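# Three arms load cartons into a flow lane by date

## Task

Put the cartons into the flow lane sorted by their dates, with the oldest date placed at the front of the lane.

## Robot and tools

Robots: three identical i2rt Big YAM arms named arm1, arm2 and arm3. Each has six revolute joints, a two-finger gripper and a camera on the wrist. Two fixed room cameras, cam_a and cam_b, also watch the scene. The hand reaches roughly 1.0 m from the joint1 axis. Arm feet (scene frame, metres): arm1 at x=-1.399 y=-0.834 z=+0.768; arm2 at x=-0.549 y=-0.349 z=+0.753; arm3 at x=+0.555 y=+0.297 z=+0.850. Each foot faces along its own +x. The table tops under the arms are at z=+0.720.

Frames: there is one shared scene frame. Its origin is on the floor and +z is up. The reported hand point sits between the finger pads, about 1 cm behind the tips. The fingers point along the hand's +z, and they open and close along its y. hand_target is the hand pose that matches the joint targets the drive currently holds. Expect the real hand to miss by a centimetre or more, and by more at long reach.

Tool move: one call is one action. Its optional keys are arm1, arm2, arm3 and cameras. An arm you do not name gets no new command, but it may keep pushing toward its old target. Each arm's object can hold:
- joints: absolute joint targets, given by name. joint1_rad is -2.879 to 2.879 (base turn, positive counter-clockwise seen from above). joint2_rad is 0 to 3.141 (shoulder). joint3_rad is 0 to 3.019 (elbow, positive opens). joint4_rad is -1.692 to 1.57 (hand pitch, positive lifts the fingers). joint5_rad is -1.57 to 1.57 (sideways swing, positive to the arm's right). joint6_rad is -2.094 to 2.094 (roll, positive clockwise seen from behind). gripper_m is 0 to 0.093, the fingertip gap in metres. Angles are in radians.
- target: one list of seven numbers, [x, y, z, qw, qx, qy, qz]. It is an absolute hand pose in the scene frame, in metres plus a unit quaternion. The hand moves in a straight line toward it, starting from its current hand_target. When target is used, joints may contain only gripper_m.
- speed: the top speed of the path, 0.002 to 0.5 m/s, default 0.25. It is only allowed together with target. Turning is capped at twice that value in rad/s.
Every motion in one call starts at the same moment. All hand paths finish together, paced by the slowest one. A path lasts 0.5 to 10 s, and an action lasts at most 15 s. The hand can lag, drift off the path, or overshoot speed, especially when the arm is nearly straight. Paths do not steer around obstacles or other arms. cameras is a list drawn from arm1_cam_wrist, arm2_cam_wrist, arm3_cam_wrist, cam_a, cam_b, all. Leaving it out gives all cameras, and [] gives none. An unknown key or name makes the call invalid. A value out of range gets the call refused. After a refusal, or after a stop that blocks a call, the later move/wait/finished_scene calls in the same reply are skipped. A move with no action just reports the state.

Tool wait: seconds, from 0 to 10. Nothing new is commanded. It returns the state and images.
Tool zoom_image: camera, plus region [x0, y0, x1, y1] in image pixels with the origin at the top-left, at most 504x504. It only works on a camera that appeared in the latest images.
Tool read_manual: returns the licence texts only.
Tool finished_scene: scene (an integer) ends the scene for good. The goal must stay met with no robot holding anything.

Reading results: a "move" line gives each moved arm's outcome, either done or its worst status word. joint_status and hand_status mean the following. off_target: the joint stopped away from its target and may still push. time_out: the joint could not finish in time; it keeps pushing toward a nearby target, and on_its_own lists it. To relieve it, send the reported position. not_followed, "joint command not followed" or "pose unreachable": a self- or arm-collision check held the command back, and the robot may keep trying it. An arm listed under "as last shown" was not commanded; its status reads "not commanded". Joint velocities are in rad/s (gripper in m/s), and "within noise" means the arm is still. Torques are in joint order and include gravity. Joints 3 and 4 wrap at ±28 N m. The pictures line gives the image order. Images can be slightly older than the state.

Gripper: when closed on nothing it reads 0.000 to 0.003. When gripping a hard carton, it reads up to about 0.005 narrower, or sometimes about 0.002 wider, than the object. Command about 0.005 below the contact reading to get a full-force grip (roughly 50-64 N per pad). To release, command well above the reading.

Cameras: the calibration is approximate, and the room cameras may have shifted a few millimetres or degrees. The wrist camera sits on top of the hand and looks toward the fingertips.

Avoid: pushing objects off the work area or onto the floor; dropping cartons, or letting go while they are still moving; slamming; hard pushes. Never let two robots press hard on each other, and never close a gripper on another arm's fingers. The collision check can react too late, and it does not stop fingers, gripper housings or wrist cameras from meeting. The arms do not wait for one another. An arm that is stretched out, holding a load, or pushing against something heats its motors. A MOTOR HOT line appears from 85 °C, and at 100 °C that arm goes limp for 30-60 s or more (OVER-TEMPERATURE FAULT, with keys marked limit_stop_at_motor_heat; resend those targets). The simulation keeps running while you think, holding the last command. Loose objects may sometimes get nudged by outside pushes.

Each tool is called after "Call:" as a command line: name --argument value for each argument, lists and objects as JSON in quotes; but a table of rows of numbers goes row by row, as --pt "numbers of a row", without its own name.

## Session

Call:
move --cameras '["all"]'

Scene clock: 0.00 s.
Joint torques (N m): no reading
Heat: arm1: hottest joint1_rad 39 °C; arm2: hottest joint2_rad 40 °C; arm3: hottest joint1_rad 35 °C.
Joint velocities: within noise
arm1.joint_positions: joint1_rad=+0.194 joint2_rad=+0.304 joint3_rad=+1.546 joint4_rad=-1.590 joint5_rad=-0.074 joint6_rad=+0.225 gripper_m=+0.09396
arm1.joint_status: not commanded
arm1.hand: x=-1.3980 y=-0.8742 z=+1.3539 quat_wxyz=(-0.413, -0.697, -0.432, +0.395) (m; scene frame)
arm1.hand_target: x=-1.3971 y=-0.8712 z=+1.3606 quat_wxyz=(-0.419, -0.692, -0.430, +0.401) (m; scene frame)
arm1.hand_status: not commanded
arm2.joint_positions: joint1_rad=+0.324 joint2_rad=+0.267 joint3_rad=+1.656 joint4_rad=-1.577 joint5_rad=-0.025 joint6_rad=+0.557 gripper_m=+0.09396
arm2.joint_status: not commanded
arm2.hand: x=-0.5408 y=-0.3488 z=+1.3788 quat_wxyz=(+0.121, +0.719, -0.287, -0.622) (m; scene frame)
arm2.hand_target: x=-0.5353 y=-0.3500 z=+1.3818 quat_wxyz=(+0.122, +0.714, -0.285, -0.628) (m; scene frame)
arm2.hand_status: not commanded
arm3.joint_positions: joint1_rad=+0.466 joint2_rad=+0.542 joint3_rad=+1.486 joint4_rad=-1.413 joint5_rad=-0.179 joint6_rad=-0.503 gripper_m=+0.09396
arm3.joint_status: not commanded
arm3.hand: x=+0.5364 y=+0.1220 z=+1.4334 quat_wxyz=(-0.274, -0.490, -0.695, +0.450) (m; scene frame)
arm3.hand_target: x=+0.5374 y=+0.1259 z=+1.4420 quat_wxyz=(-0.277, -0.485, -0.691, +0.459) (m; scene frame)
arm3.hand_status: not commanded
pictures: arm1_cam_wrist, arm2_cam_wrist, arm3_cam_wrist, cam_a, cam_b

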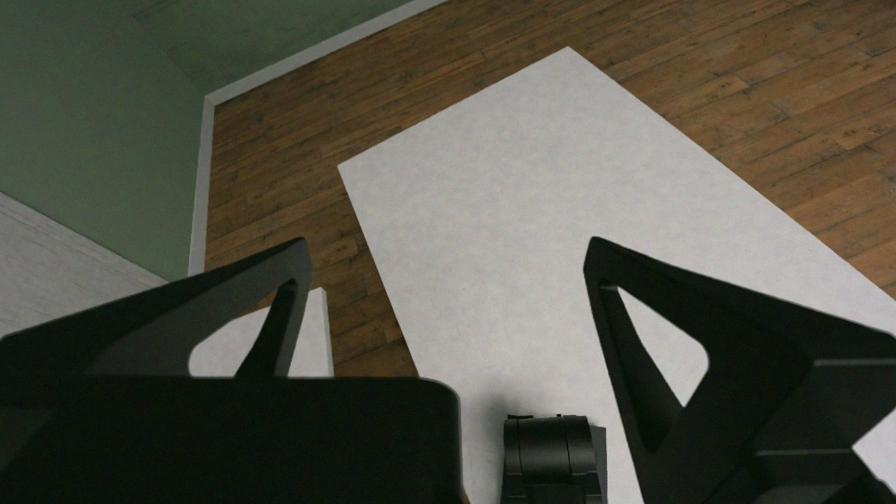

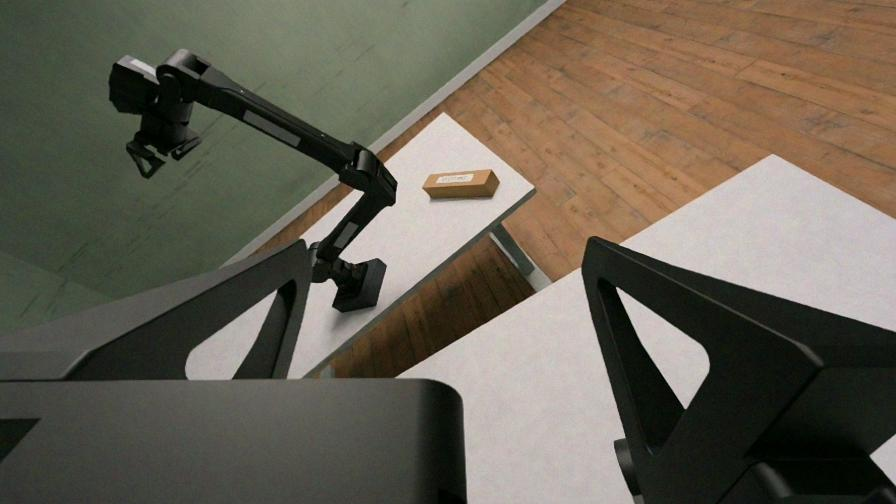

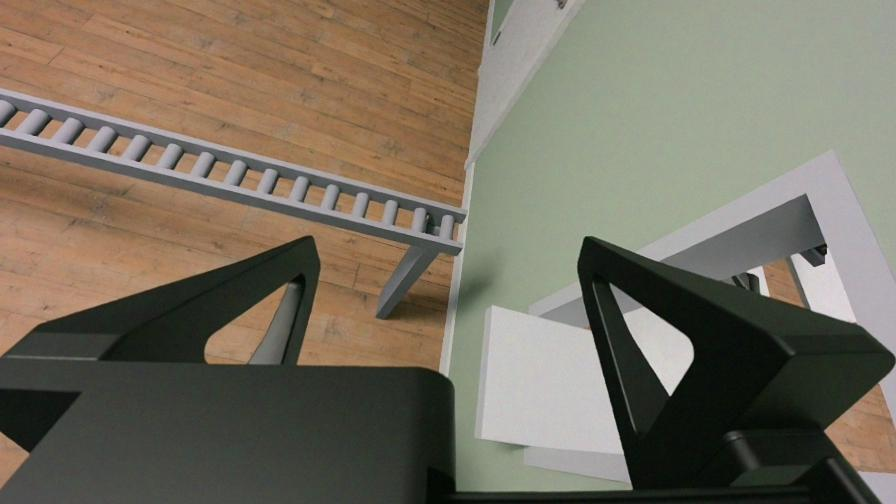

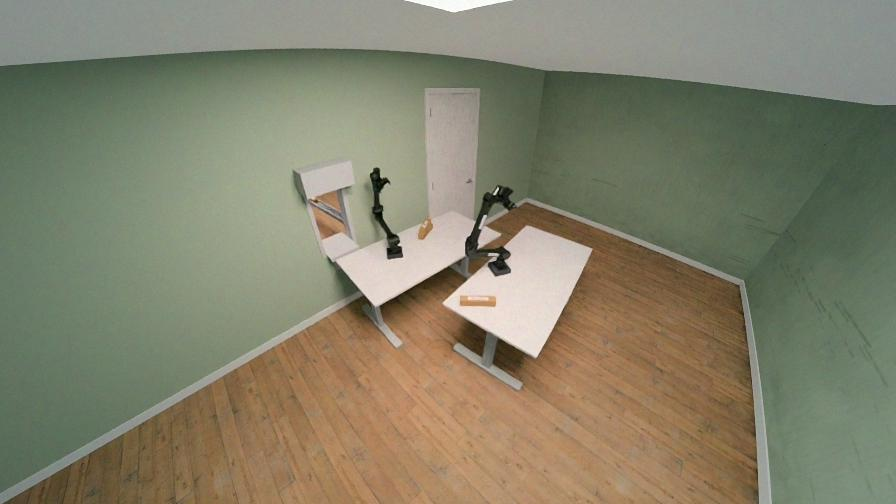

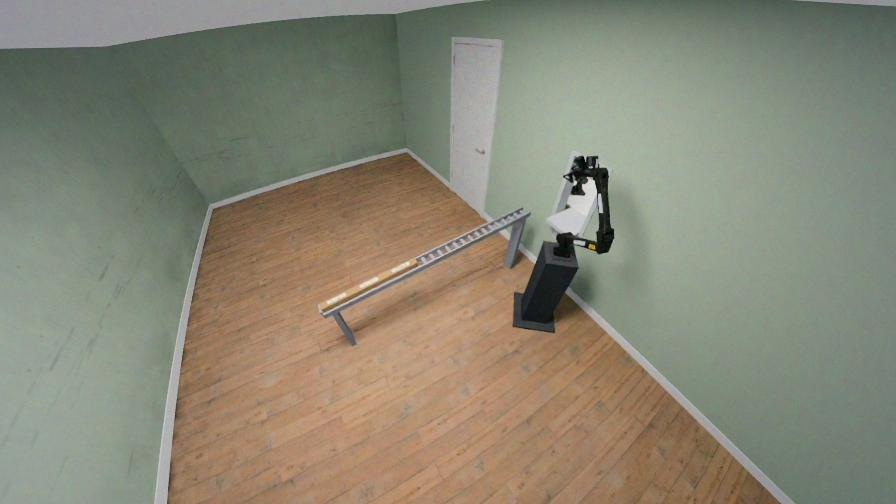

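Call:
zoom_image --camera "cam_a" --region '[280, 140, 620, 400]'

Call:
zoom_image --camera "cam_a" --region '[440, 270, 520, 330]'

Call:
zoom_image --camera "cam_a" --region '[390, 200, 470, 260]'

Call:
zoom_image --camera "cam_b" --region '[300, 150, 640, 360]'

Call:
zoom_image --camera "cam_b" --region '[310, 250, 430, 330]'

Call:
zoom_image --camera "arm2_cam_wrist" --region '[400, 140, 540, 220]'

Scaled by 1.482 from the camera's 896x504 image, which has a finer 1280x720 frame.

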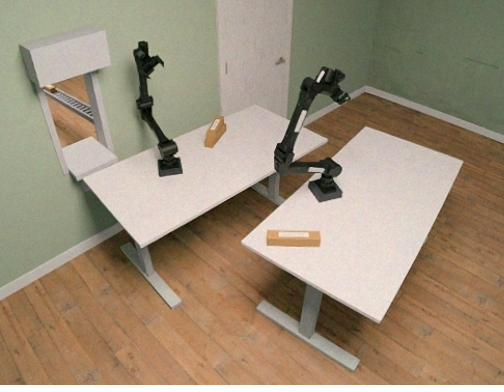

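Scaled by 6.300 from the camera's 896x504 image, which has a finer 1280x720 frame.

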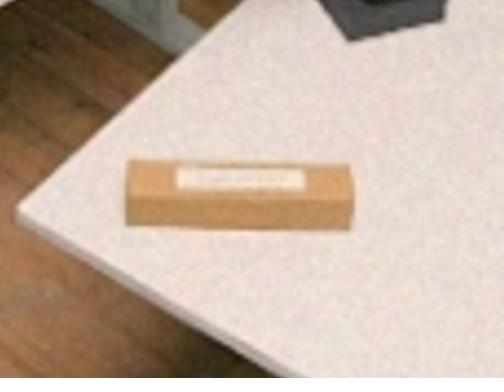

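Scaled by 6.300 from the camera's 896x504 image, which has a finer 1280x720 frame.

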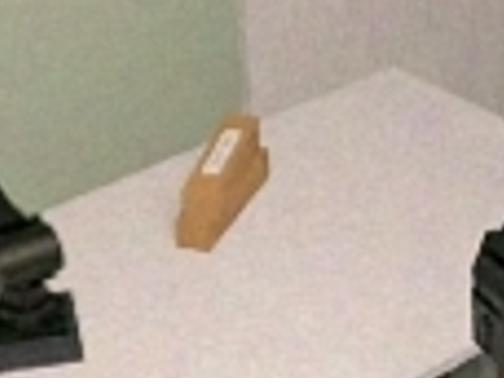

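Scaled by 1.482 from the camera's 896x504 image, which has a finer 1280x720 frame.

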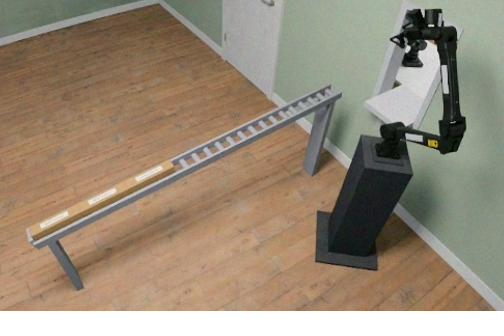

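Scaled by 4.200 from the camera's 896x504 image, which has a finer 1280x720 frame.

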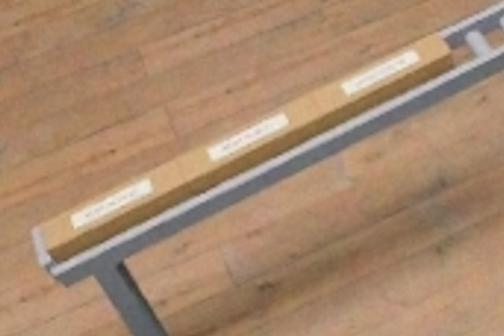

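Scaled by 3.600 from the camera's 896x504 image, which has a finer 1280x720 frame.

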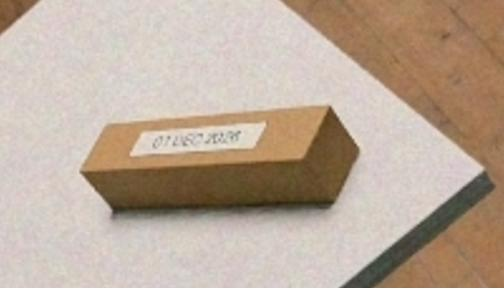

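Call:
zoom_image --camera "cam_a" --region '[412, 212, 442, 242]'

Call:
zoom_image --camera "cam_b" --region '[315, 284, 365, 319]'

Call:
zoom_image --camera "cam_b" --region '[350, 265, 400, 300]'

Call:
zoom_image --camera "cam_b" --region '[380, 250, 430, 285]'

Call:
zoom_image --camera "cam_b" --region '[490, 140, 620, 340]'

Call:
zoom_image --camera "cam_a" --region '[280, 150, 380, 270]'

Scaled by 16.800 from the camera's 896x504 image, which has a finer 1280x720 frame.

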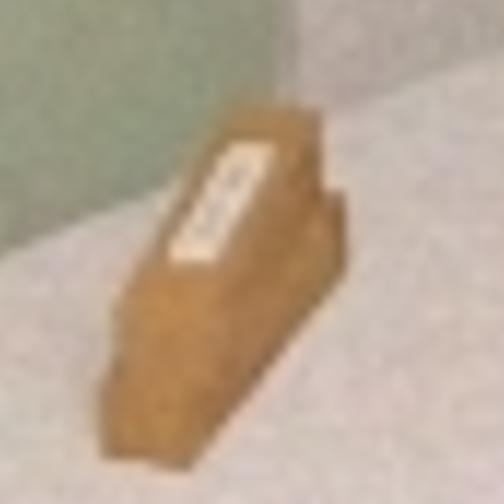

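Scaled by 10.080 from the camera's 896x504 image, which has a finer 1280x720 frame.

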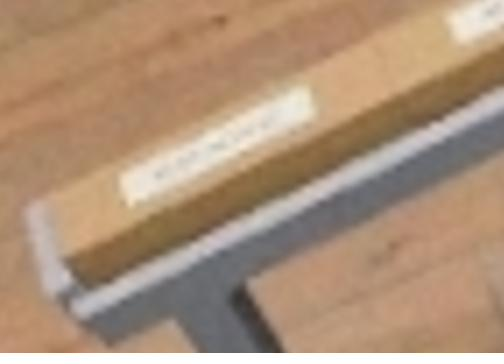

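Scaled by 10.080 from the camera's 896x504 image, which has a finer 1280x720 frame.

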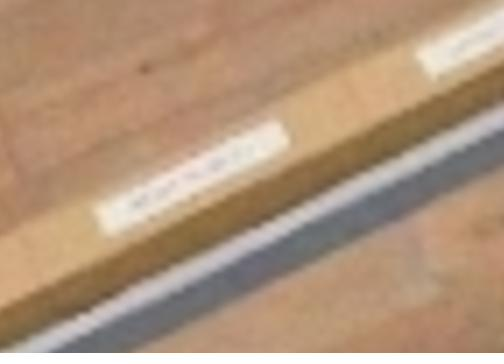

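Scaled by 10.080 from the camera's 896x504 image, which has a finer 1280x720 frame.

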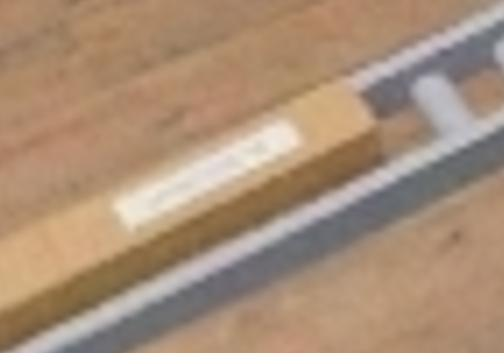

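Scaled by 2.520 from the camera's 896x504 image, which has a finer 1280x720 frame.

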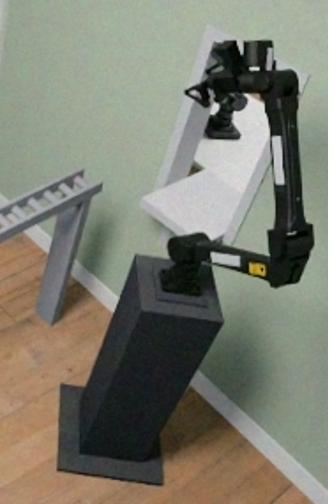

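Scaled by 4.200 from the camera's 896x504 image, which has a finer 1280x720 frame.

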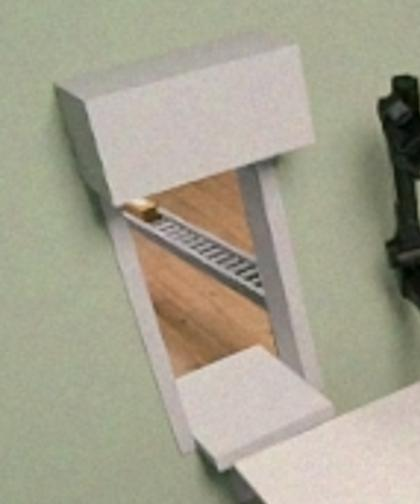

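Call:
move --arm3 '{"joints": {"joint1_rad": 1.806, "joint2_rad": 1.751, "joint3_rad": 1.151, "joint4_rad": 0.6, "joint5_rad": 0.0, "joint6_rad": 0.0}}' --cameras '["arm3_cam_wrist", "cam_b"]'

Scene clock: 96.27 s.
Joint torques (N m): arm1=[0.79 8.59 5.93 1.78 0.07 0.01] | arm2=[-0.09 11.81 4.46 2.21 -0.02 -0.07] | arm3=[-0.03 -19.78 10.74 2.37 0.05 0.16]
Heat: arm1: hottest joint1_rad 39 °C; arm2: hottest joint2_rad 41 °C; arm3: hottest joint3_rad 36 °C.
move: arm3 done
Joint velocities: within noise
arm1, arm2: as last shown
arm3.joint_positions: joint1_rad=+1.810 joint2_rad=+1.733 joint3_rad=+1.152 joint4_rad=+0.584 joint5_rad=+0.000 joint6_rad=-0.008 gripper_m=+0.09397
arm3.joint_status: all done
arm3.hand: x=+1.1832 y=-0.0430 z=+1.1357 quat_wxyz=(-0.687, -0.170, -0.684, +0.176) (m; scene frame)
arm3.hand_target: x=+1.1839 y=-0.0468 z=+1.1263 quat_wxyz=(-0.686, -0.175, -0.684, +0.174) (m; scene frame)
arm3.hand_status: not commanded
pictures: arm3_cam_wrist, cam_b
camera_calibration:
arm3_cam_wrist: T_world_to_cam=[[-0.472692, -0.881184, -0.00878504, 0.532301], [-0.517923, 0.285867, -0.806248, 1.54259], [0.712964, -0.376557, -0.591513, -0.0648727], [0, 0, 0, 1]] pos_world=[1.09681, 0.00365175, 1.21001]

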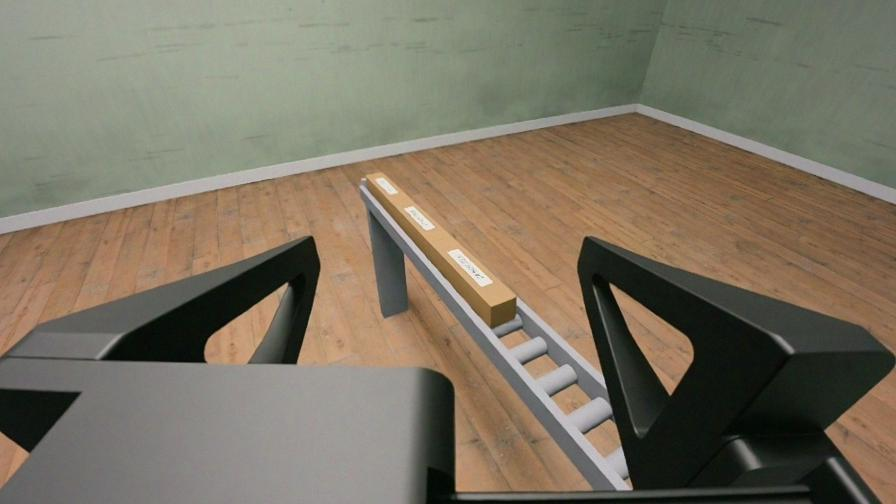

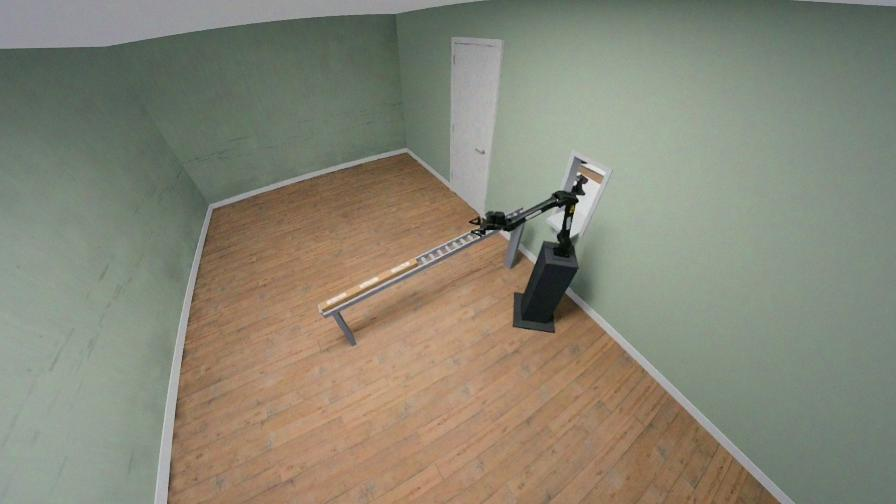

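Call:
zoom_image --camera "arm3_cam_wrist" --region '[440, 240, 500, 290]'

Call:
zoom_image --camera "arm3_cam_wrist" --region '[395, 200, 445, 240]'

Call:
zoom_image --camera "arm3_cam_wrist" --region '[365, 172, 405, 202]'

Call:
zoom_image --camera "cam_b" --region '[540, 140, 640, 260]'

Scaled by 8.400 from the camera's 896x504 image, which has a finer 1280x720 frame.

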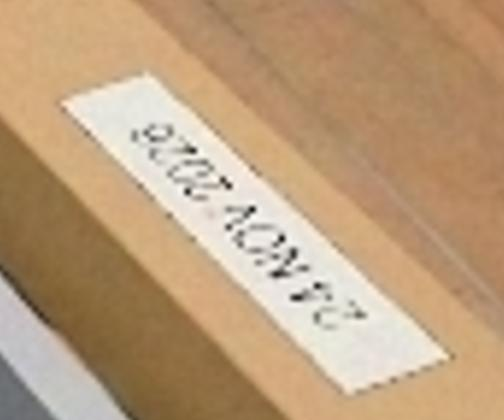

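Scaled by 10.080 from the camera's 896x504 image, which has a finer 1280x720 frame.

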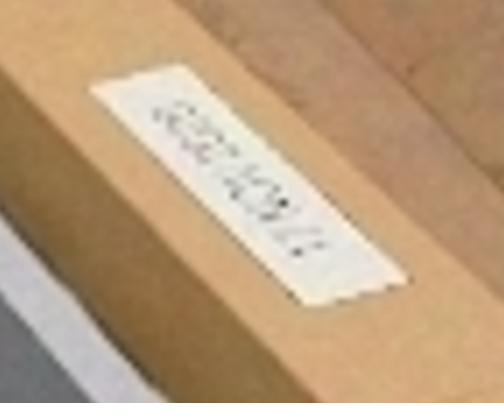

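Scaled by 12.600 from the camera's 896x504 image, which has a finer 1280x720 frame.

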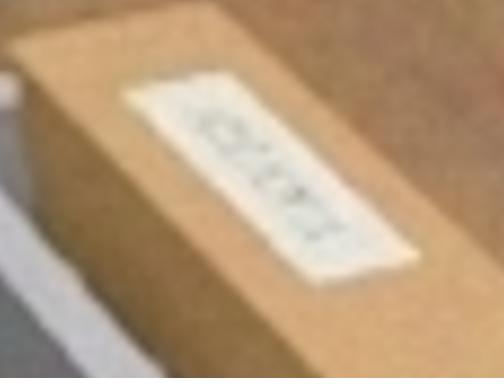

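Scaled by 4.200 from the camera's 896x504 image, which has a finer 1280x720 frame.

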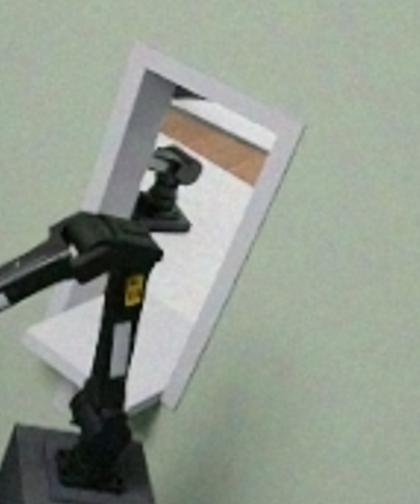

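Call:
move --arm1 '{"joints": {"joint1_rad": -2.395, "joint2_rad": 0.46, "joint3_rad": 0.693, "joint4_rad": -0.686, "joint5_rad": 0.0, "joint6_rad": 0.0}}' --arm2 '{"joints": {"joint1_rad": 2.243, "joint2_rad": 0.46, "joint3_rad": 0.693, "joint4_rad": -0.686, "joint5_rad": 0.0, "joint6_rad": 0.0}}' --cameras '["arm1_cam_wrist", "arm2_cam_wrist", "cam_a"]'

Scene clock: 119.63 s.
Joint torques (N m): arm1=[-0.67 -0.44 10.7 2.22 0.08 -0.07] | arm2=[0.62 1.44 10.32 2.69 -0.02 -0.11] | arm3=[-0.21 -19.78 10.82 2.4 0.06 0.15]
Heat: arm1: hottest joint1_rad 39 °C; arm2: hottest joint2_rad 41 °C; arm3: hottest joint3_rad 38 °C.
move: arm1 done; arm2 done
Joint velocities: within noise
arm1.joint_positions: joint1_rad=-2.378 joint2_rad=+0.466 joint3_rad=+0.687 joint4_rad=-0.706 joint5_rad=+0.000 joint6_rad=+0.009 gripper_m=+0.09400
arm1.joint_status: all done
arm1.hand: x=-1.4837 y=-0.5433 z=+1.0992 quat_wxyz=(+0.311, -0.682, +0.516, +0.415) (m; scene frame)
arm1.hand_target: x=-1.4790 y=-0.5410 z=+1.1090 quat_wxyz=(+0.325, -0.673, +0.513, +0.422) (m; scene frame)
arm1.hand_status: not commanded
arm2.joint_positions: joint1_rad=+2.234 joint2_rad=+0.467 joint3_rad=+0.707 joint4_rad=-0.701 joint5_rad=+0.000 joint6_rad=+0.010 gripper_m=+0.09399
arm2.joint_status: all done
arm2.hand: x=-0.5146 y=-0.6483 z=+1.1000 quat_wxyz=(+0.403, +0.565, +0.630, -0.348) (m; scene frame)
arm2.hand_target: x=-0.5119 y=-0.6479 z=+1.0971 quat_wxyz=(+0.405, +0.558, +0.634, -0.350) (m; scene frame)
arm2.hand_status: not commanded
arm3.joint_positions: joint1_rad=+1.810 joint2_rad=+1.733 joint3_rad=+1.152 joint4_rad=+0.585 joint5_rad=+0.000 joint6_rad=-0.008 gripper_m=+0.09397
arm3.joint_status: not commanded
arm3.hand: x=+1.1832 y=-0.0430 z=+1.1358 quat_wxyz=(-0.687, -0.170, -0.684, +0.176) (m; scene frame)
arm3.hand_target: x=+1.1839 y=-0.0468 z=+1.1263 quat_wxyz=(-0.686, -0.175, -0.684, +0.175) (m; scene frame)
arm3.hand_status: not commanded
pictures: arm1_cam_wrist, arm2_cam_wrist, cam_a
camera_calibration:
arm1_cam_wrist: T_world_to_cam=[[0.954644, 0.297501, -0.012135, 1.59469], [0.267885, -0.875973, -0.401134, 0.360301], [-0.129968, 0.37969, -0.915939, 1.14369], [0, 0, 0, 1]] pos_world=[-1.47024, -0.593059, 1.21143]
arm2_cam_wrist: T_world_to_cam=[[-0.993954, -0.109559, -0.00722715, -0.576563], [-0.0914177, 0.862236, -0.498189, 1.06789], [0.0608125, -0.494516, -0.867038, 0.787327], [0, 0, 0, 1]] pos_world=[-0.523332, -0.594594, 1.21049]

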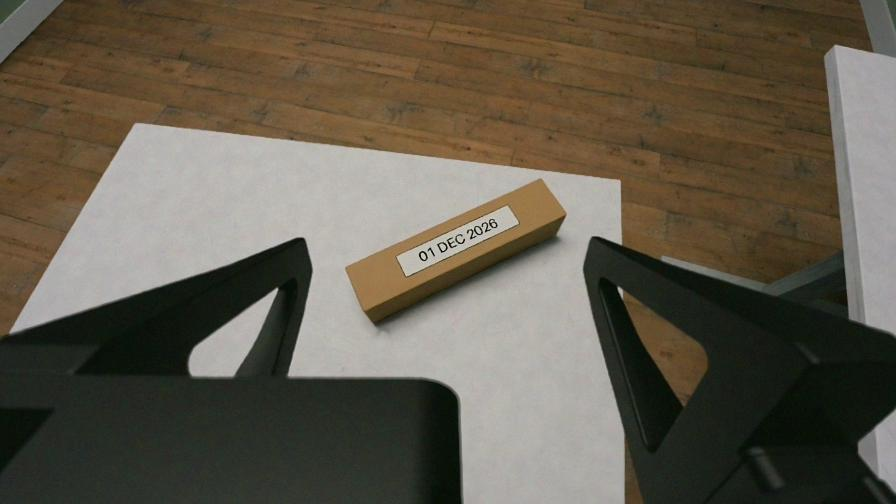

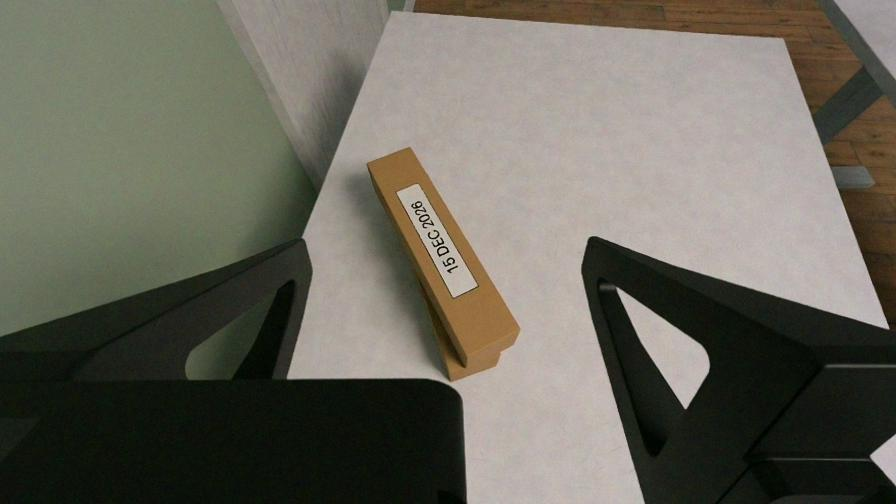

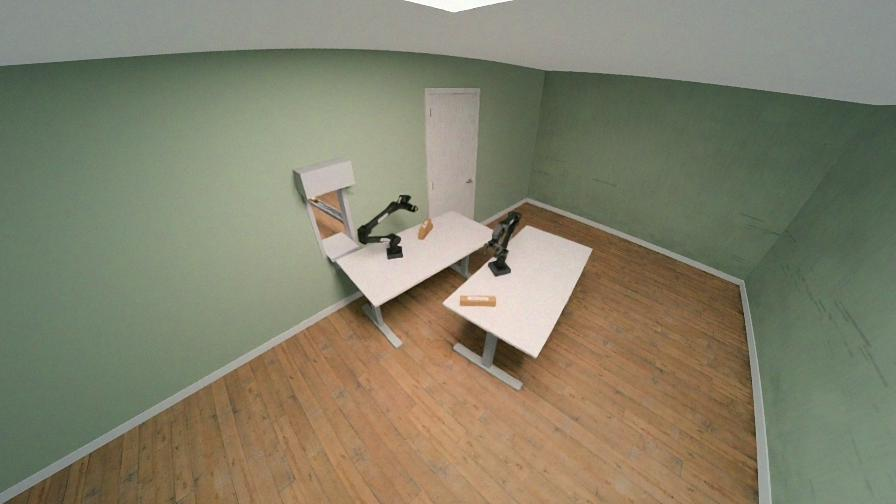

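Call:
zoom_image --camera "arm1_cam_wrist" --region '[335, 165, 585, 335]'

Call:
zoom_image --camera "arm2_cam_wrist" --region '[350, 135, 540, 395]'

Call:
zoom_image --camera "cam_a" --region '[380, 200, 460, 260]'

Scaled by 2.016 from the camera's 896x504 image, which has a finer 1280x720 frame.

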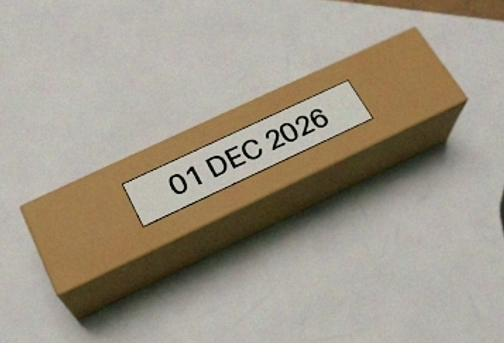

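Scaled by 1.938 from the camera's 896x504 image, which has a finer 1280x720 frame.

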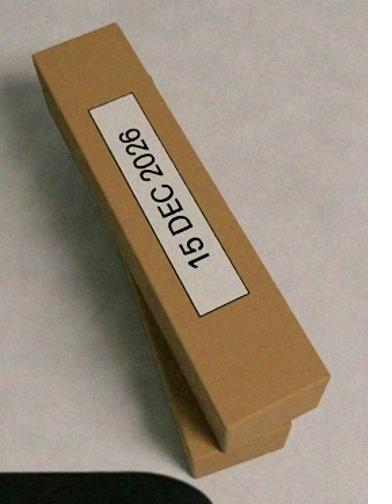

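Scaled by 6.300 from the camera's 896x504 image, which has a finer 1280x720 frame.

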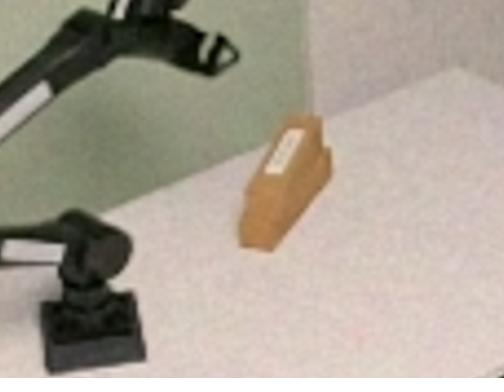

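Call:
move --arm3 '{"joints": {"joint1_rad": 0.735, "joint2_rad": 1.583, "joint3_rad": 1.222, "joint4_rad": -0.564, "joint5_rad": 0.0, "joint6_rad": 0.0}}' --arm2 '{"joints": {"joint1_rad": -1.965, "joint2_rad": 0.541, "joint3_rad": 0.934, "joint4_rad": -0.742, "joint5_rad": 0.0, "joint6_rad": 0.0}}' --cameras '["arm2_cam_wrist", "arm3_cam_wrist"]'

Scene clock: 178.73 s.
Joint torques (N m): arm1=[-0.56 -0.44 10.7 2.21 0.08 -0.06] | arm2=[-0.73 1.44 14.76 1.73 -0.04 -0.11] | arm3=[-0.15 -18.2 13.03 1.01 0.01 0.12]
Heat: arm1: hottest joint3_rad 40 °C; arm2: hottest joint3_rad 42 °C; arm3: hottest joint3_rad 40 °C.
move: arm2 done; arm3 done
Joint velocities: within noise
arm1: as last shown
arm1.hand: x=-1.4836 y=-0.5432 z=+1.0992 quat_wxyz=(+0.311, -0.682, +0.516, +0.415) (m; scene frame)
arm1.hand_target: x=-1.4789 y=-0.5410 z=+1.1090 quat_wxyz=(+0.325, -0.673, +0.513, +0.422) (m; scene frame)
arm2.joint_positions: joint1_rad=-1.956 joint2_rad=+0.543 joint3_rad=+0.888 joint4_rad=-0.735 joint5_rad=+0.001 joint6_rad=+0.010 gripper_m=+0.09404
arm2.joint_status: all done
arm2.hand: x=-0.2972 y=-0.1523 z=+1.1735 quat_wxyz=(-0.530, +0.264, -0.787, -0.173) (m; scene frame)
arm2.hand_target: x=-0.2984 y=-0.1562 z=+1.1991 quat_wxyz=(-0.547, +0.261, -0.776, -0.174) (m; scene frame)
arm2.hand_status: not commanded
arm3.joint_positions: joint1_rad=+0.739 joint2_rad=+1.575 joint3_rad=+1.204 joint4_rad=-0.555 joint5_rad=+0.001 joint6_rad=-0.006 gripper_m=+0.09398
arm3.joint_status: all done
arm3.hand: x=+0.5561 y=-0.2978 z=+1.0239 quat_wxyz=(-0.224, -0.667, -0.674, +0.224) (m; scene frame)
arm3.hand_target: x=+0.5542 y=-0.3022 z=+1.0269 quat_wxyz=(-0.225, -0.671, -0.671, +0.223) (m; scene frame)
arm3.hand_status: not commanded
pictures: arm2_cam_wrist, arm3_cam_wrist
camera_calibration:
arm2_cam_wrist: T_world_to_cam=[[0.590492, -0.806897, 0.0153515, 0.0325911], [-0.669392, -0.500313, -0.549182, 0.377385], [0.450814, 0.314011, -0.835562, 1.28522], [0, 0, 0, 1]] pos_world=[-0.346021, -0.188465, 1.28063]
arm3_cam_wrist: T_world_to_cam=[[-0.999955, 0.00229581, -0.00924883, 0.567138], [0.00235665, 0.999976, -0.00657256, 0.305098], [0.00923351, -0.00659405, -0.999936, 1.13971], [0, 0, 0, 1]] pos_world=[0.555869, -0.298877, 1.14689]

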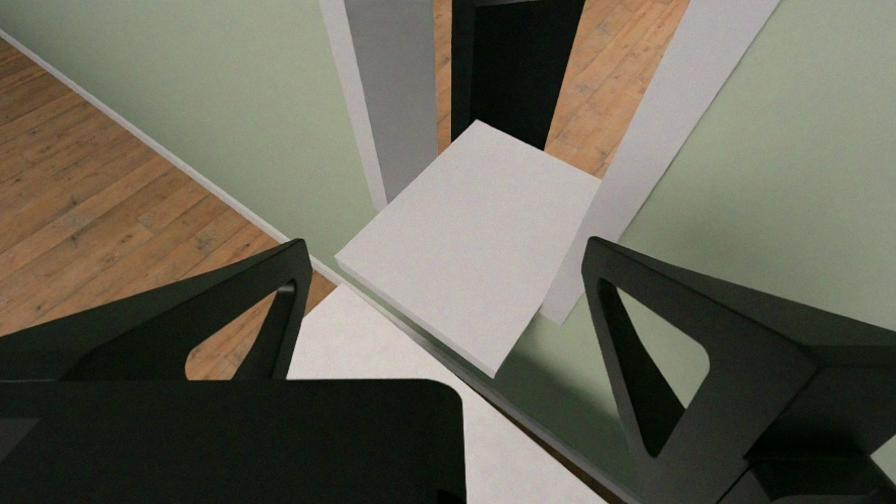

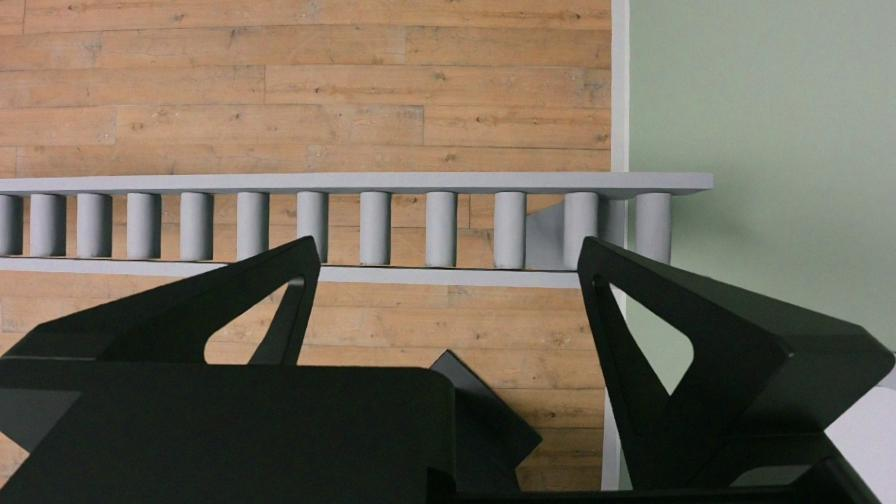

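Call:
zoom_image --camera "arm3_cam_wrist" --region '[380, 160, 720, 300]'

Call:
zoom_image --camera "arm3_cam_wrist" --region '[0, 160, 340, 300]'

Call:
zoom_image --camera "arm2_cam_wrist" --region '[280, 0, 784, 400]'

Scaled by 1.482 from the camera's 896x504 image, which has a finer 1280x720 frame.

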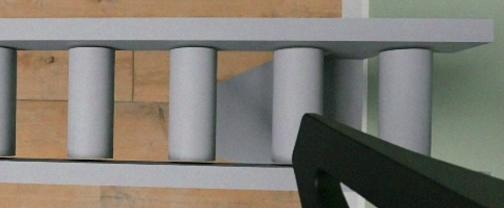

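Scaled by 1.482 from the camera's 896x504 image, which has a finer 1280x720 frame.

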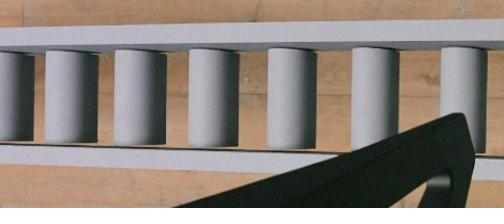

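Scaled by 1.000.

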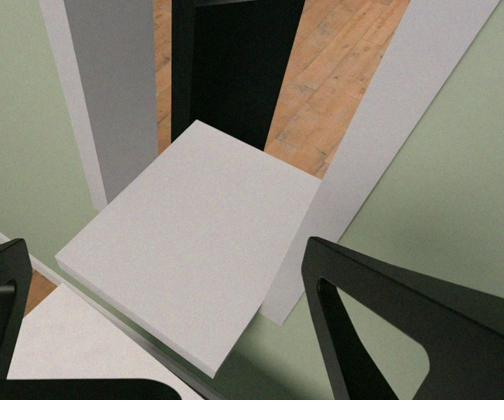

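Call:
move --arm3 '{"joints": {"joint1_rad": -0.407, "joint2_rad": 0.269, "joint3_rad": 0.534, "joint4_rad": -0.405, "joint5_rad": 0.0, "joint6_rad": 0.0}}' --cameras '["arm3_cam_wrist"]'

Scene clock: 203.47 s.
Joint torques (N m): arm1=[-0.62 -0.44 10.71 2.22 0.08 -0.06] | arm2=[-0.73 1.26 14.75 1.74 -0.04 -0.11] | arm3=[-0.73 0.73 12.18 2.39 0.01 0.11]
Heat: arm1: hottest joint3_rad 41 °C; arm2: hottest joint3_rad 52 °C; arm3: hottest joint3_rad 41 °C.
move: arm3 done
Joint velocities: within noise
arm1, arm2: as last shown
arm1.hand_target: x=-1.4789 y=-0.5410 z=+1.1090 quat_wxyz=(+0.325, -0.673, +0.514, +0.422) (m; scene frame)
arm3.joint_positions: joint1_rad=-0.396 joint2_rad=+0.276 joint3_rad=+0.538 joint4_rad=-0.419 joint5_rad=+0.001 joint6_rad=-0.006 gripper_m=+0.09399
arm3.joint_status: all done
arm3.hand: x=+0.2933 y=+0.1752 z=+1.2094 quat_wxyz=(-0.140, -0.742, -0.168, +0.634) (m; scene frame)
arm3.hand_target: x=+0.2927 y=+0.1784 z=+1.2118 quat_wxyz=(-0.140, -0.738, -0.161, +0.640) (m; scene frame)
arm3.hand_status: not commanded
pictures: arm3_cam_wrist
camera_calibration:
arm3_cam_wrist: T_world_to_cam=[[-0.426625, 0.904365, -0.0107704, -0.0194652], [0.649548, 0.298087, -0.699451, 0.605015], [-0.629348, -0.305399, -0.7146, 1.2253], [0, 0, 0, 1]] pos_world=[0.369848, 0.211461, 1.29857]

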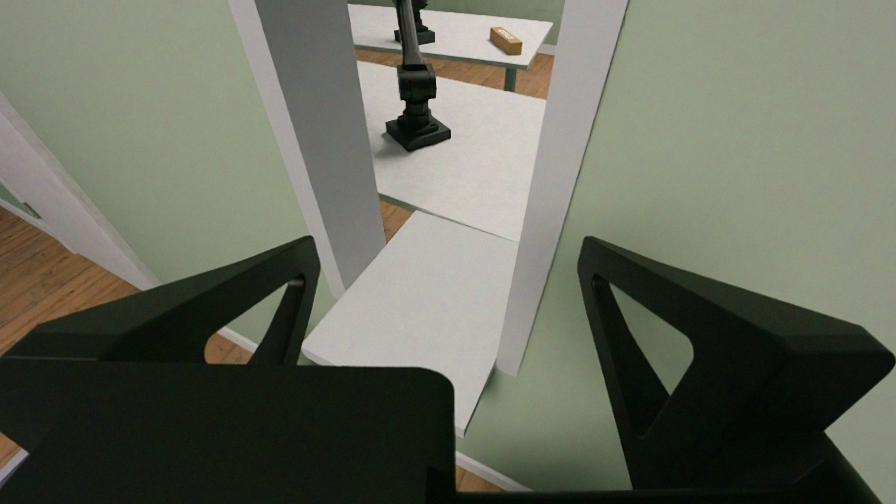

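Call:
move --arm1 '{"target": [-1.524, -0.4005, 0.90, 0, 0.3746, -0.9272, 0], "speed": 0.4}' --arm2 '{"joints": {"joint1_rad": 2.243, "joint2_rad": 0.46, "joint3_rad": 0.693, "joint4_rad": -0.686, "joint5_rad": 0.0, "joint6_rad": 0.0}}' --cameras '["arm1_cam_wrist"]'

Scene clock: 263.30 s.
Joint torques (N m): arm1=[-0.38 -13.74 11.77 -0.25 0.08 0.19] | arm2=[0.56 1.79 10.81 2.5 -0.04 -0.11] | arm3=[-0.91 1.03 12.15 2.33 0.02 0.11]
Heat: arm1: hottest joint3_rad 42 °C; arm2: hottest joint3_rad 59 °C; arm3: hottest joint3_rad 40 °C.
move: arm1 off_target; arm2 done
Joint velocities: within noise
arm1.joint_positions: joint1_rad=-2.366 joint2_rad=+1.578 joint3_rad=+1.179 joint4_rad=-1.212 joint5_rad=-0.002 joint6_rad=+1.073 gripper_m=+0.09400
arm1.joint_status: not commanded
arm1.hand: x=-1.5249 y=-0.4188 z=+0.8843 quat_wxyz=(-0.001, -0.386, +0.922, -0.018) (m; scene frame)
arm1.hand_target: x=-1.5236 y=-0.4013 z=+0.9001 quat_wxyz=(+0.000, -0.375, +0.927, +0.000) (m; scene frame)
arm1.hand_status: off_target (0.024 m and 2.5 deg from the pose sent, 0.248 m and 85.6 deg at the start)
arm2.joint_positions: joint1_rad=+2.234 joint2_rad=+0.463 joint3_rad=+0.700 joint4_rad=-0.697 joint5_rad=+0.000 joint6_rad=+0.010 gripper_m=+0.09404
arm2.joint_status: all done
arm2.hand: x=-0.5147 y=-0.6479 z=+1.0978 quat_wxyz=(+0.403, +0.565, +0.630, -0.348) (m; scene frame)
arm2.hand_target: x=-0.5119 y=-0.6479 z=+1.0967 quat_wxyz=(+0.405, +0.558, +0.634, -0.350) (m; scene frame)
arm2.hand_status: not commanded
arm3: as last shown
pictures: arm1_cam_wrist
camera_calibration:
arm1_cam_wrist: T_world_to_cam=[[0.714482, -0.699614, 0.00745122, 0.793229], [-0.541628, -0.546334, 0.638873, -1.62192], [-0.442893, -0.460499, -0.769277, -0.0643869], [0, 0, 0, 1]] pos_world=[-1.47374, -0.360805, 0.980757]

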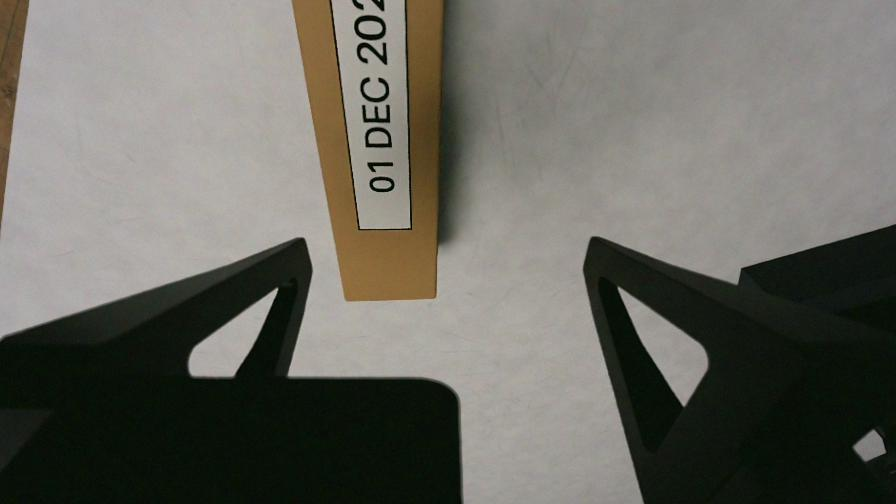

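Call:
move --arm1 '{"target": [-1.538, -0.364, 0.90, 0, 0.3584, -0.9336, 0], "speed": 0.3}' --cameras '["arm1_cam_wrist"]'

Scene clock: 286.60 s.
Joint torques (N m): arm1=[0.21 -15.09 11.97 -0.42 0.1 0.11] | arm2=[0.56 1.73 10.81 2.5 -0.04 -0.11] | arm3=[-0.85 0.79 12.18 2.3 0.01 0.11]
Heat: arm1: hottest joint3_rad 44 °C; arm2: hottest joint3_rad 52 °C; arm3: hottest joint3_rad 40 °C.
move: arm1 off_target
Joint velocities: within noise
arm1.joint_positions: joint1_rad=-2.366 joint2_rad=+1.668 joint3_rad=+1.298 joint4_rad=-1.235 joint5_rad=-0.002 joint6_rad=+1.115 gripper_m=+0.09400
arm1.joint_status: not commanded
arm1.hand: x=-1.5363 y=-0.3814 z=+0.8863 quat_wxyz=(-0.001, -0.366, +0.930, -0.016) (m; scene frame)
arm1.hand_target: x=-1.5376 y=-0.3648 z=+0.9001 quat_wxyz=(+0.000, -0.358, +0.934, +0.000) (m; scene frame)
arm1.hand_status: off_target (0.022 m and 2.0 deg from the pose sent, 0.058 m and 3.9 deg at the start)
arm2, arm3: as last shown
pictures: arm1_cam_wrist
camera_calibration:
arm1_cam_wrist: T_world_to_cam=[[0.684748, -0.72877, 0.00380868, 0.773935], [-0.563733, -0.526353, 0.63652, -1.63316], [-0.461872, -0.438003, -0.771251, -0.0695379], [0, 0, 0, 1]] pos_world=[-1.48273, -0.326055, 0.982959]

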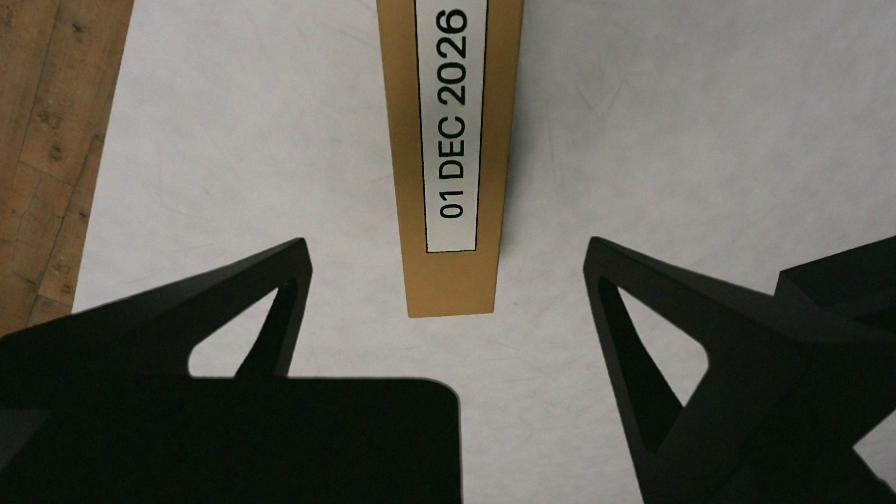

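Call:
move --arm1 '{"target": [-1.538, -0.362, 0.81, 0, 0.3584, -0.9336, 0], "speed": 0.2}' --cameras '["arm1_cam_wrist"]'

Scene clock: 296.57 s.
Joint torques (N m): arm1=[0.15 -17.49 7.82 0.44 0.09 0.13] | arm2=[0.56 1.79 10.82 2.51 -0.04 -0.11] | arm3=[-0.67 0.85 12.16 2.3 0.04 0.12]
Heat: arm1: hottest joint3_rad 44 °C; arm2: hottest joint3_rad 51 °C; arm3: hottest joint3_rad 40 °C.
move: arm1 done
Joint velocities: within noise
arm1.joint_positions: joint1_rad=-2.366 joint2_rad=+1.786 joint3_rad=+1.221 joint4_rad=-1.035 joint5_rad=-0.002 joint6_rad=+1.116 gripper_m=+0.09400
arm1.joint_status: not commanded
arm1.hand: x=-1.5393 y=-0.3704 z=+0.8054 quat_wxyz=(+0.000, -0.366, +0.931, -0.012) (m; scene frame)
arm1.hand_target: x=-1.5379 y=-0.3621 z=+0.8102 quat_wxyz=(+0.000, -0.358, +0.934, +0.000) (m; scene frame)
arm1.hand_status: done (0.010 m and 1.7 deg from the pose sent, 0.079 m and 2.0 deg at the start)
arm2, arm3: as last shown
pictures: arm1_cam_wrist
camera_calibration:
arm1_cam_wrist: T_world_to_cam=[[0.684287, -0.72921, -0.00204865, 0.788126], [-0.562851, -0.529958, 0.634305, -1.57578], [-0.463627, -0.432893, -0.77308, -0.127899], [0, 0, 0, 1]] pos_world=[-1.48553, -0.315755, 0.902263]

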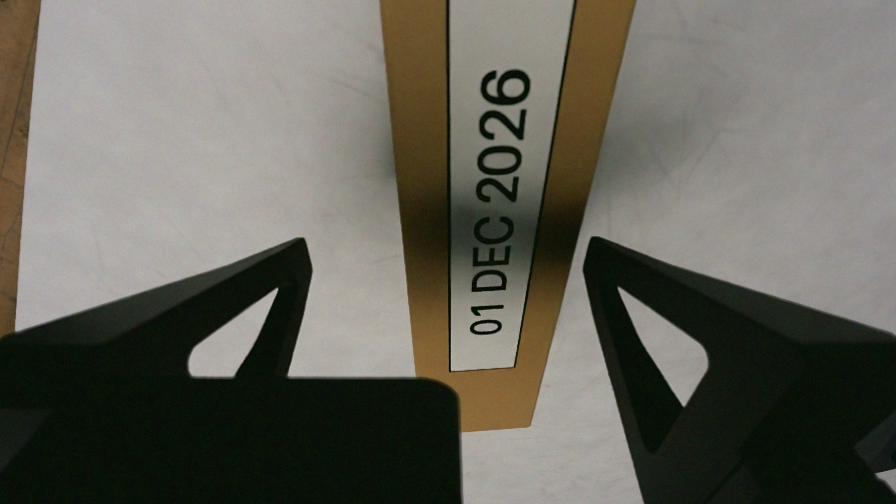

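Call:
move --arm1 '{"target": [-1.529, -0.3715, 0.772, 0, 0.3584, -0.9336, 0], "speed": 0.1}' --cameras '["arm1_cam_wrist"]'

Scene clock: 303.90 s.
Joint torques (N m): arm1=[-0.62 -12.69 5.38 1.47 0.05 0.01] | arm2=[0.56 1.79 10.82 2.48 -0.04 -0.11] | arm3=[-0.62 0.85 12.15 2.35 0.01 0.11]
Heat: arm1: hottest joint3_rad 44 °C; arm2: hottest joint3_rad 50 °C; arm3: hottest joint3_rad 40 °C.
move: arm1 off_target
Joint velocities: within noise
arm1.joint_positions: joint1_rad=-2.368 joint2_rad=+1.766 joint3_rad=+1.179 joint4_rad=-0.957 joint5_rad=-0.001 joint6_rad=+1.116 gripper_m=+0.09400
arm1.joint_status: not commanded
arm1.hand: x=-1.5387 y=-0.3684 z=+0.8010 quat_wxyz=(+0.003, -0.365, +0.931, +0.015) (m; scene frame)
arm1.hand_target: x=-1.5290 y=-0.3730 z=+0.7733 quat_wxyz=(+0.000, -0.358, +0.934, +0.000) (m; scene frame)
arm1.hand_status: off_target (0.031 m and 1.9 deg from the pose sent, 0.035 m and 1.7 deg at the start)
arm2, arm3: as last shown
pictures: arm1_cam_wrist
camera_calibration:
arm1_cam_wrist: T_world_to_cam=[[0.682649, -0.728984, -0.0507242, 0.825784], [-0.554559, -0.562012, 0.613683, -1.5541], [-0.475872, -0.3908, -0.787922, -0.121606], [0, 0, 0, 1]] pos_world=[-1.48343, -0.318962, 0.899794]

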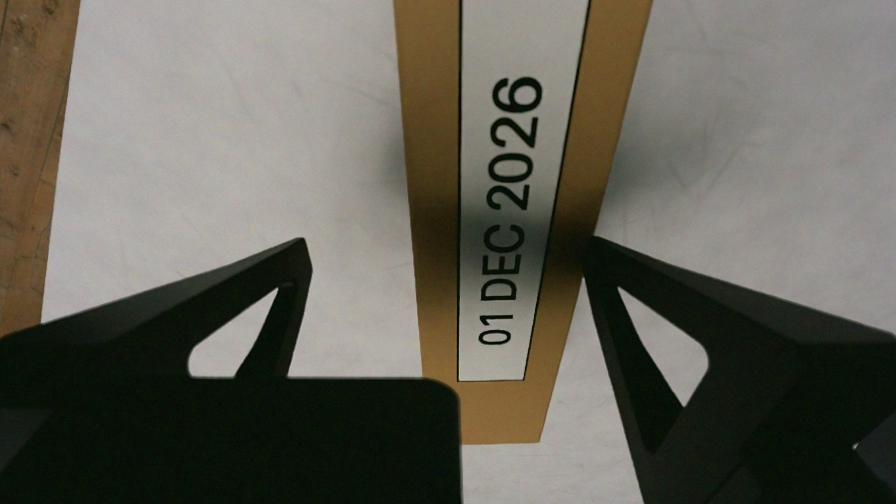

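Call:
move --arm1 '{"target": [-1.529, -0.373, 0.84, 0, 0.3584, -0.9336, 0], "speed": 0.2}' --cameras '["arm1_cam_wrist"]'

Scene clock: 306.90 s.
Joint torques (N m): arm1=[-0.62 -16.38 10.78 -0.29 0.12 0.01] | arm2=[0.56 1.79 10.84 2.48 -0.04 -0.11] | arm3=[-0.62 0.91 12.19 2.3 0.02 0.12]
Heat: arm1: hottest joint3_rad 43 °C; arm2: hottest joint3_rad 50 °C; arm3: hottest joint3_rad 40 °C.
move: arm1 off_target
Joint velocities: within noise
arm1.joint_positions: joint1_rad=-2.368 joint2_rad=+1.721 joint3_rad=+1.178 joint4_rad=-1.076 joint5_rad=-0.002 joint6_rad=+1.116 gripper_m=+0.09400
arm1.joint_status: not commanded
arm1.hand: x=-1.5315 y=-0.3928 z=+0.8214 quat_wxyz=(-0.001, -0.365, +0.931, -0.022) (m; scene frame)
arm1.hand_target: x=-1.5287 y=-0.3739 z=+0.8402 quat_wxyz=(+0.000, -0.358, +0.934, +0.000) (m; scene frame)
arm1.hand_status: off_target (0.027 m and 2.6 deg from the pose sent, 0.040 m and 1.9 deg at the start)
arm2, arm3: as last shown
pictures: arm1_cam_wrist
camera_calibration:
arm1_cam_wrist: T_world_to_cam=[[0.682475, -0.730754, 0.0150761, 0.749092], [-0.567655, -0.516932, 0.640741, -1.60097], [-0.460431, -0.445848, -0.767609, -0.126185], [0, 0, 0, 1]] pos_world=[-1.47813, -0.336449, 0.917651]

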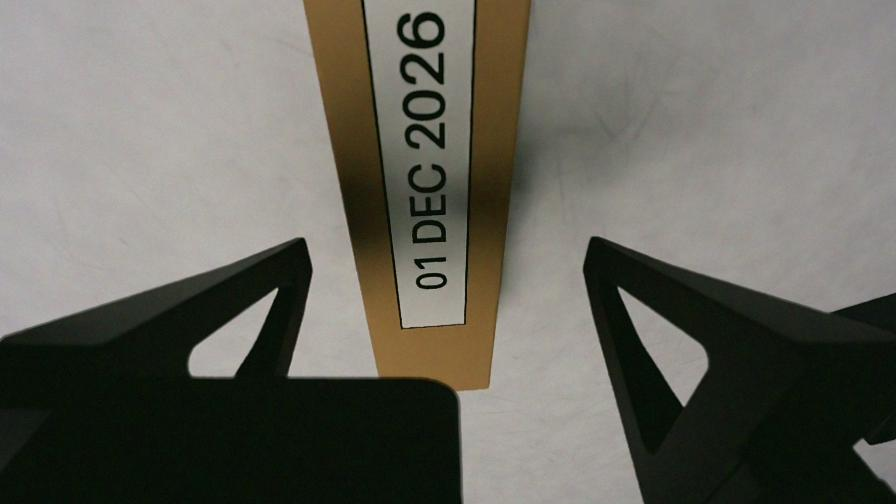

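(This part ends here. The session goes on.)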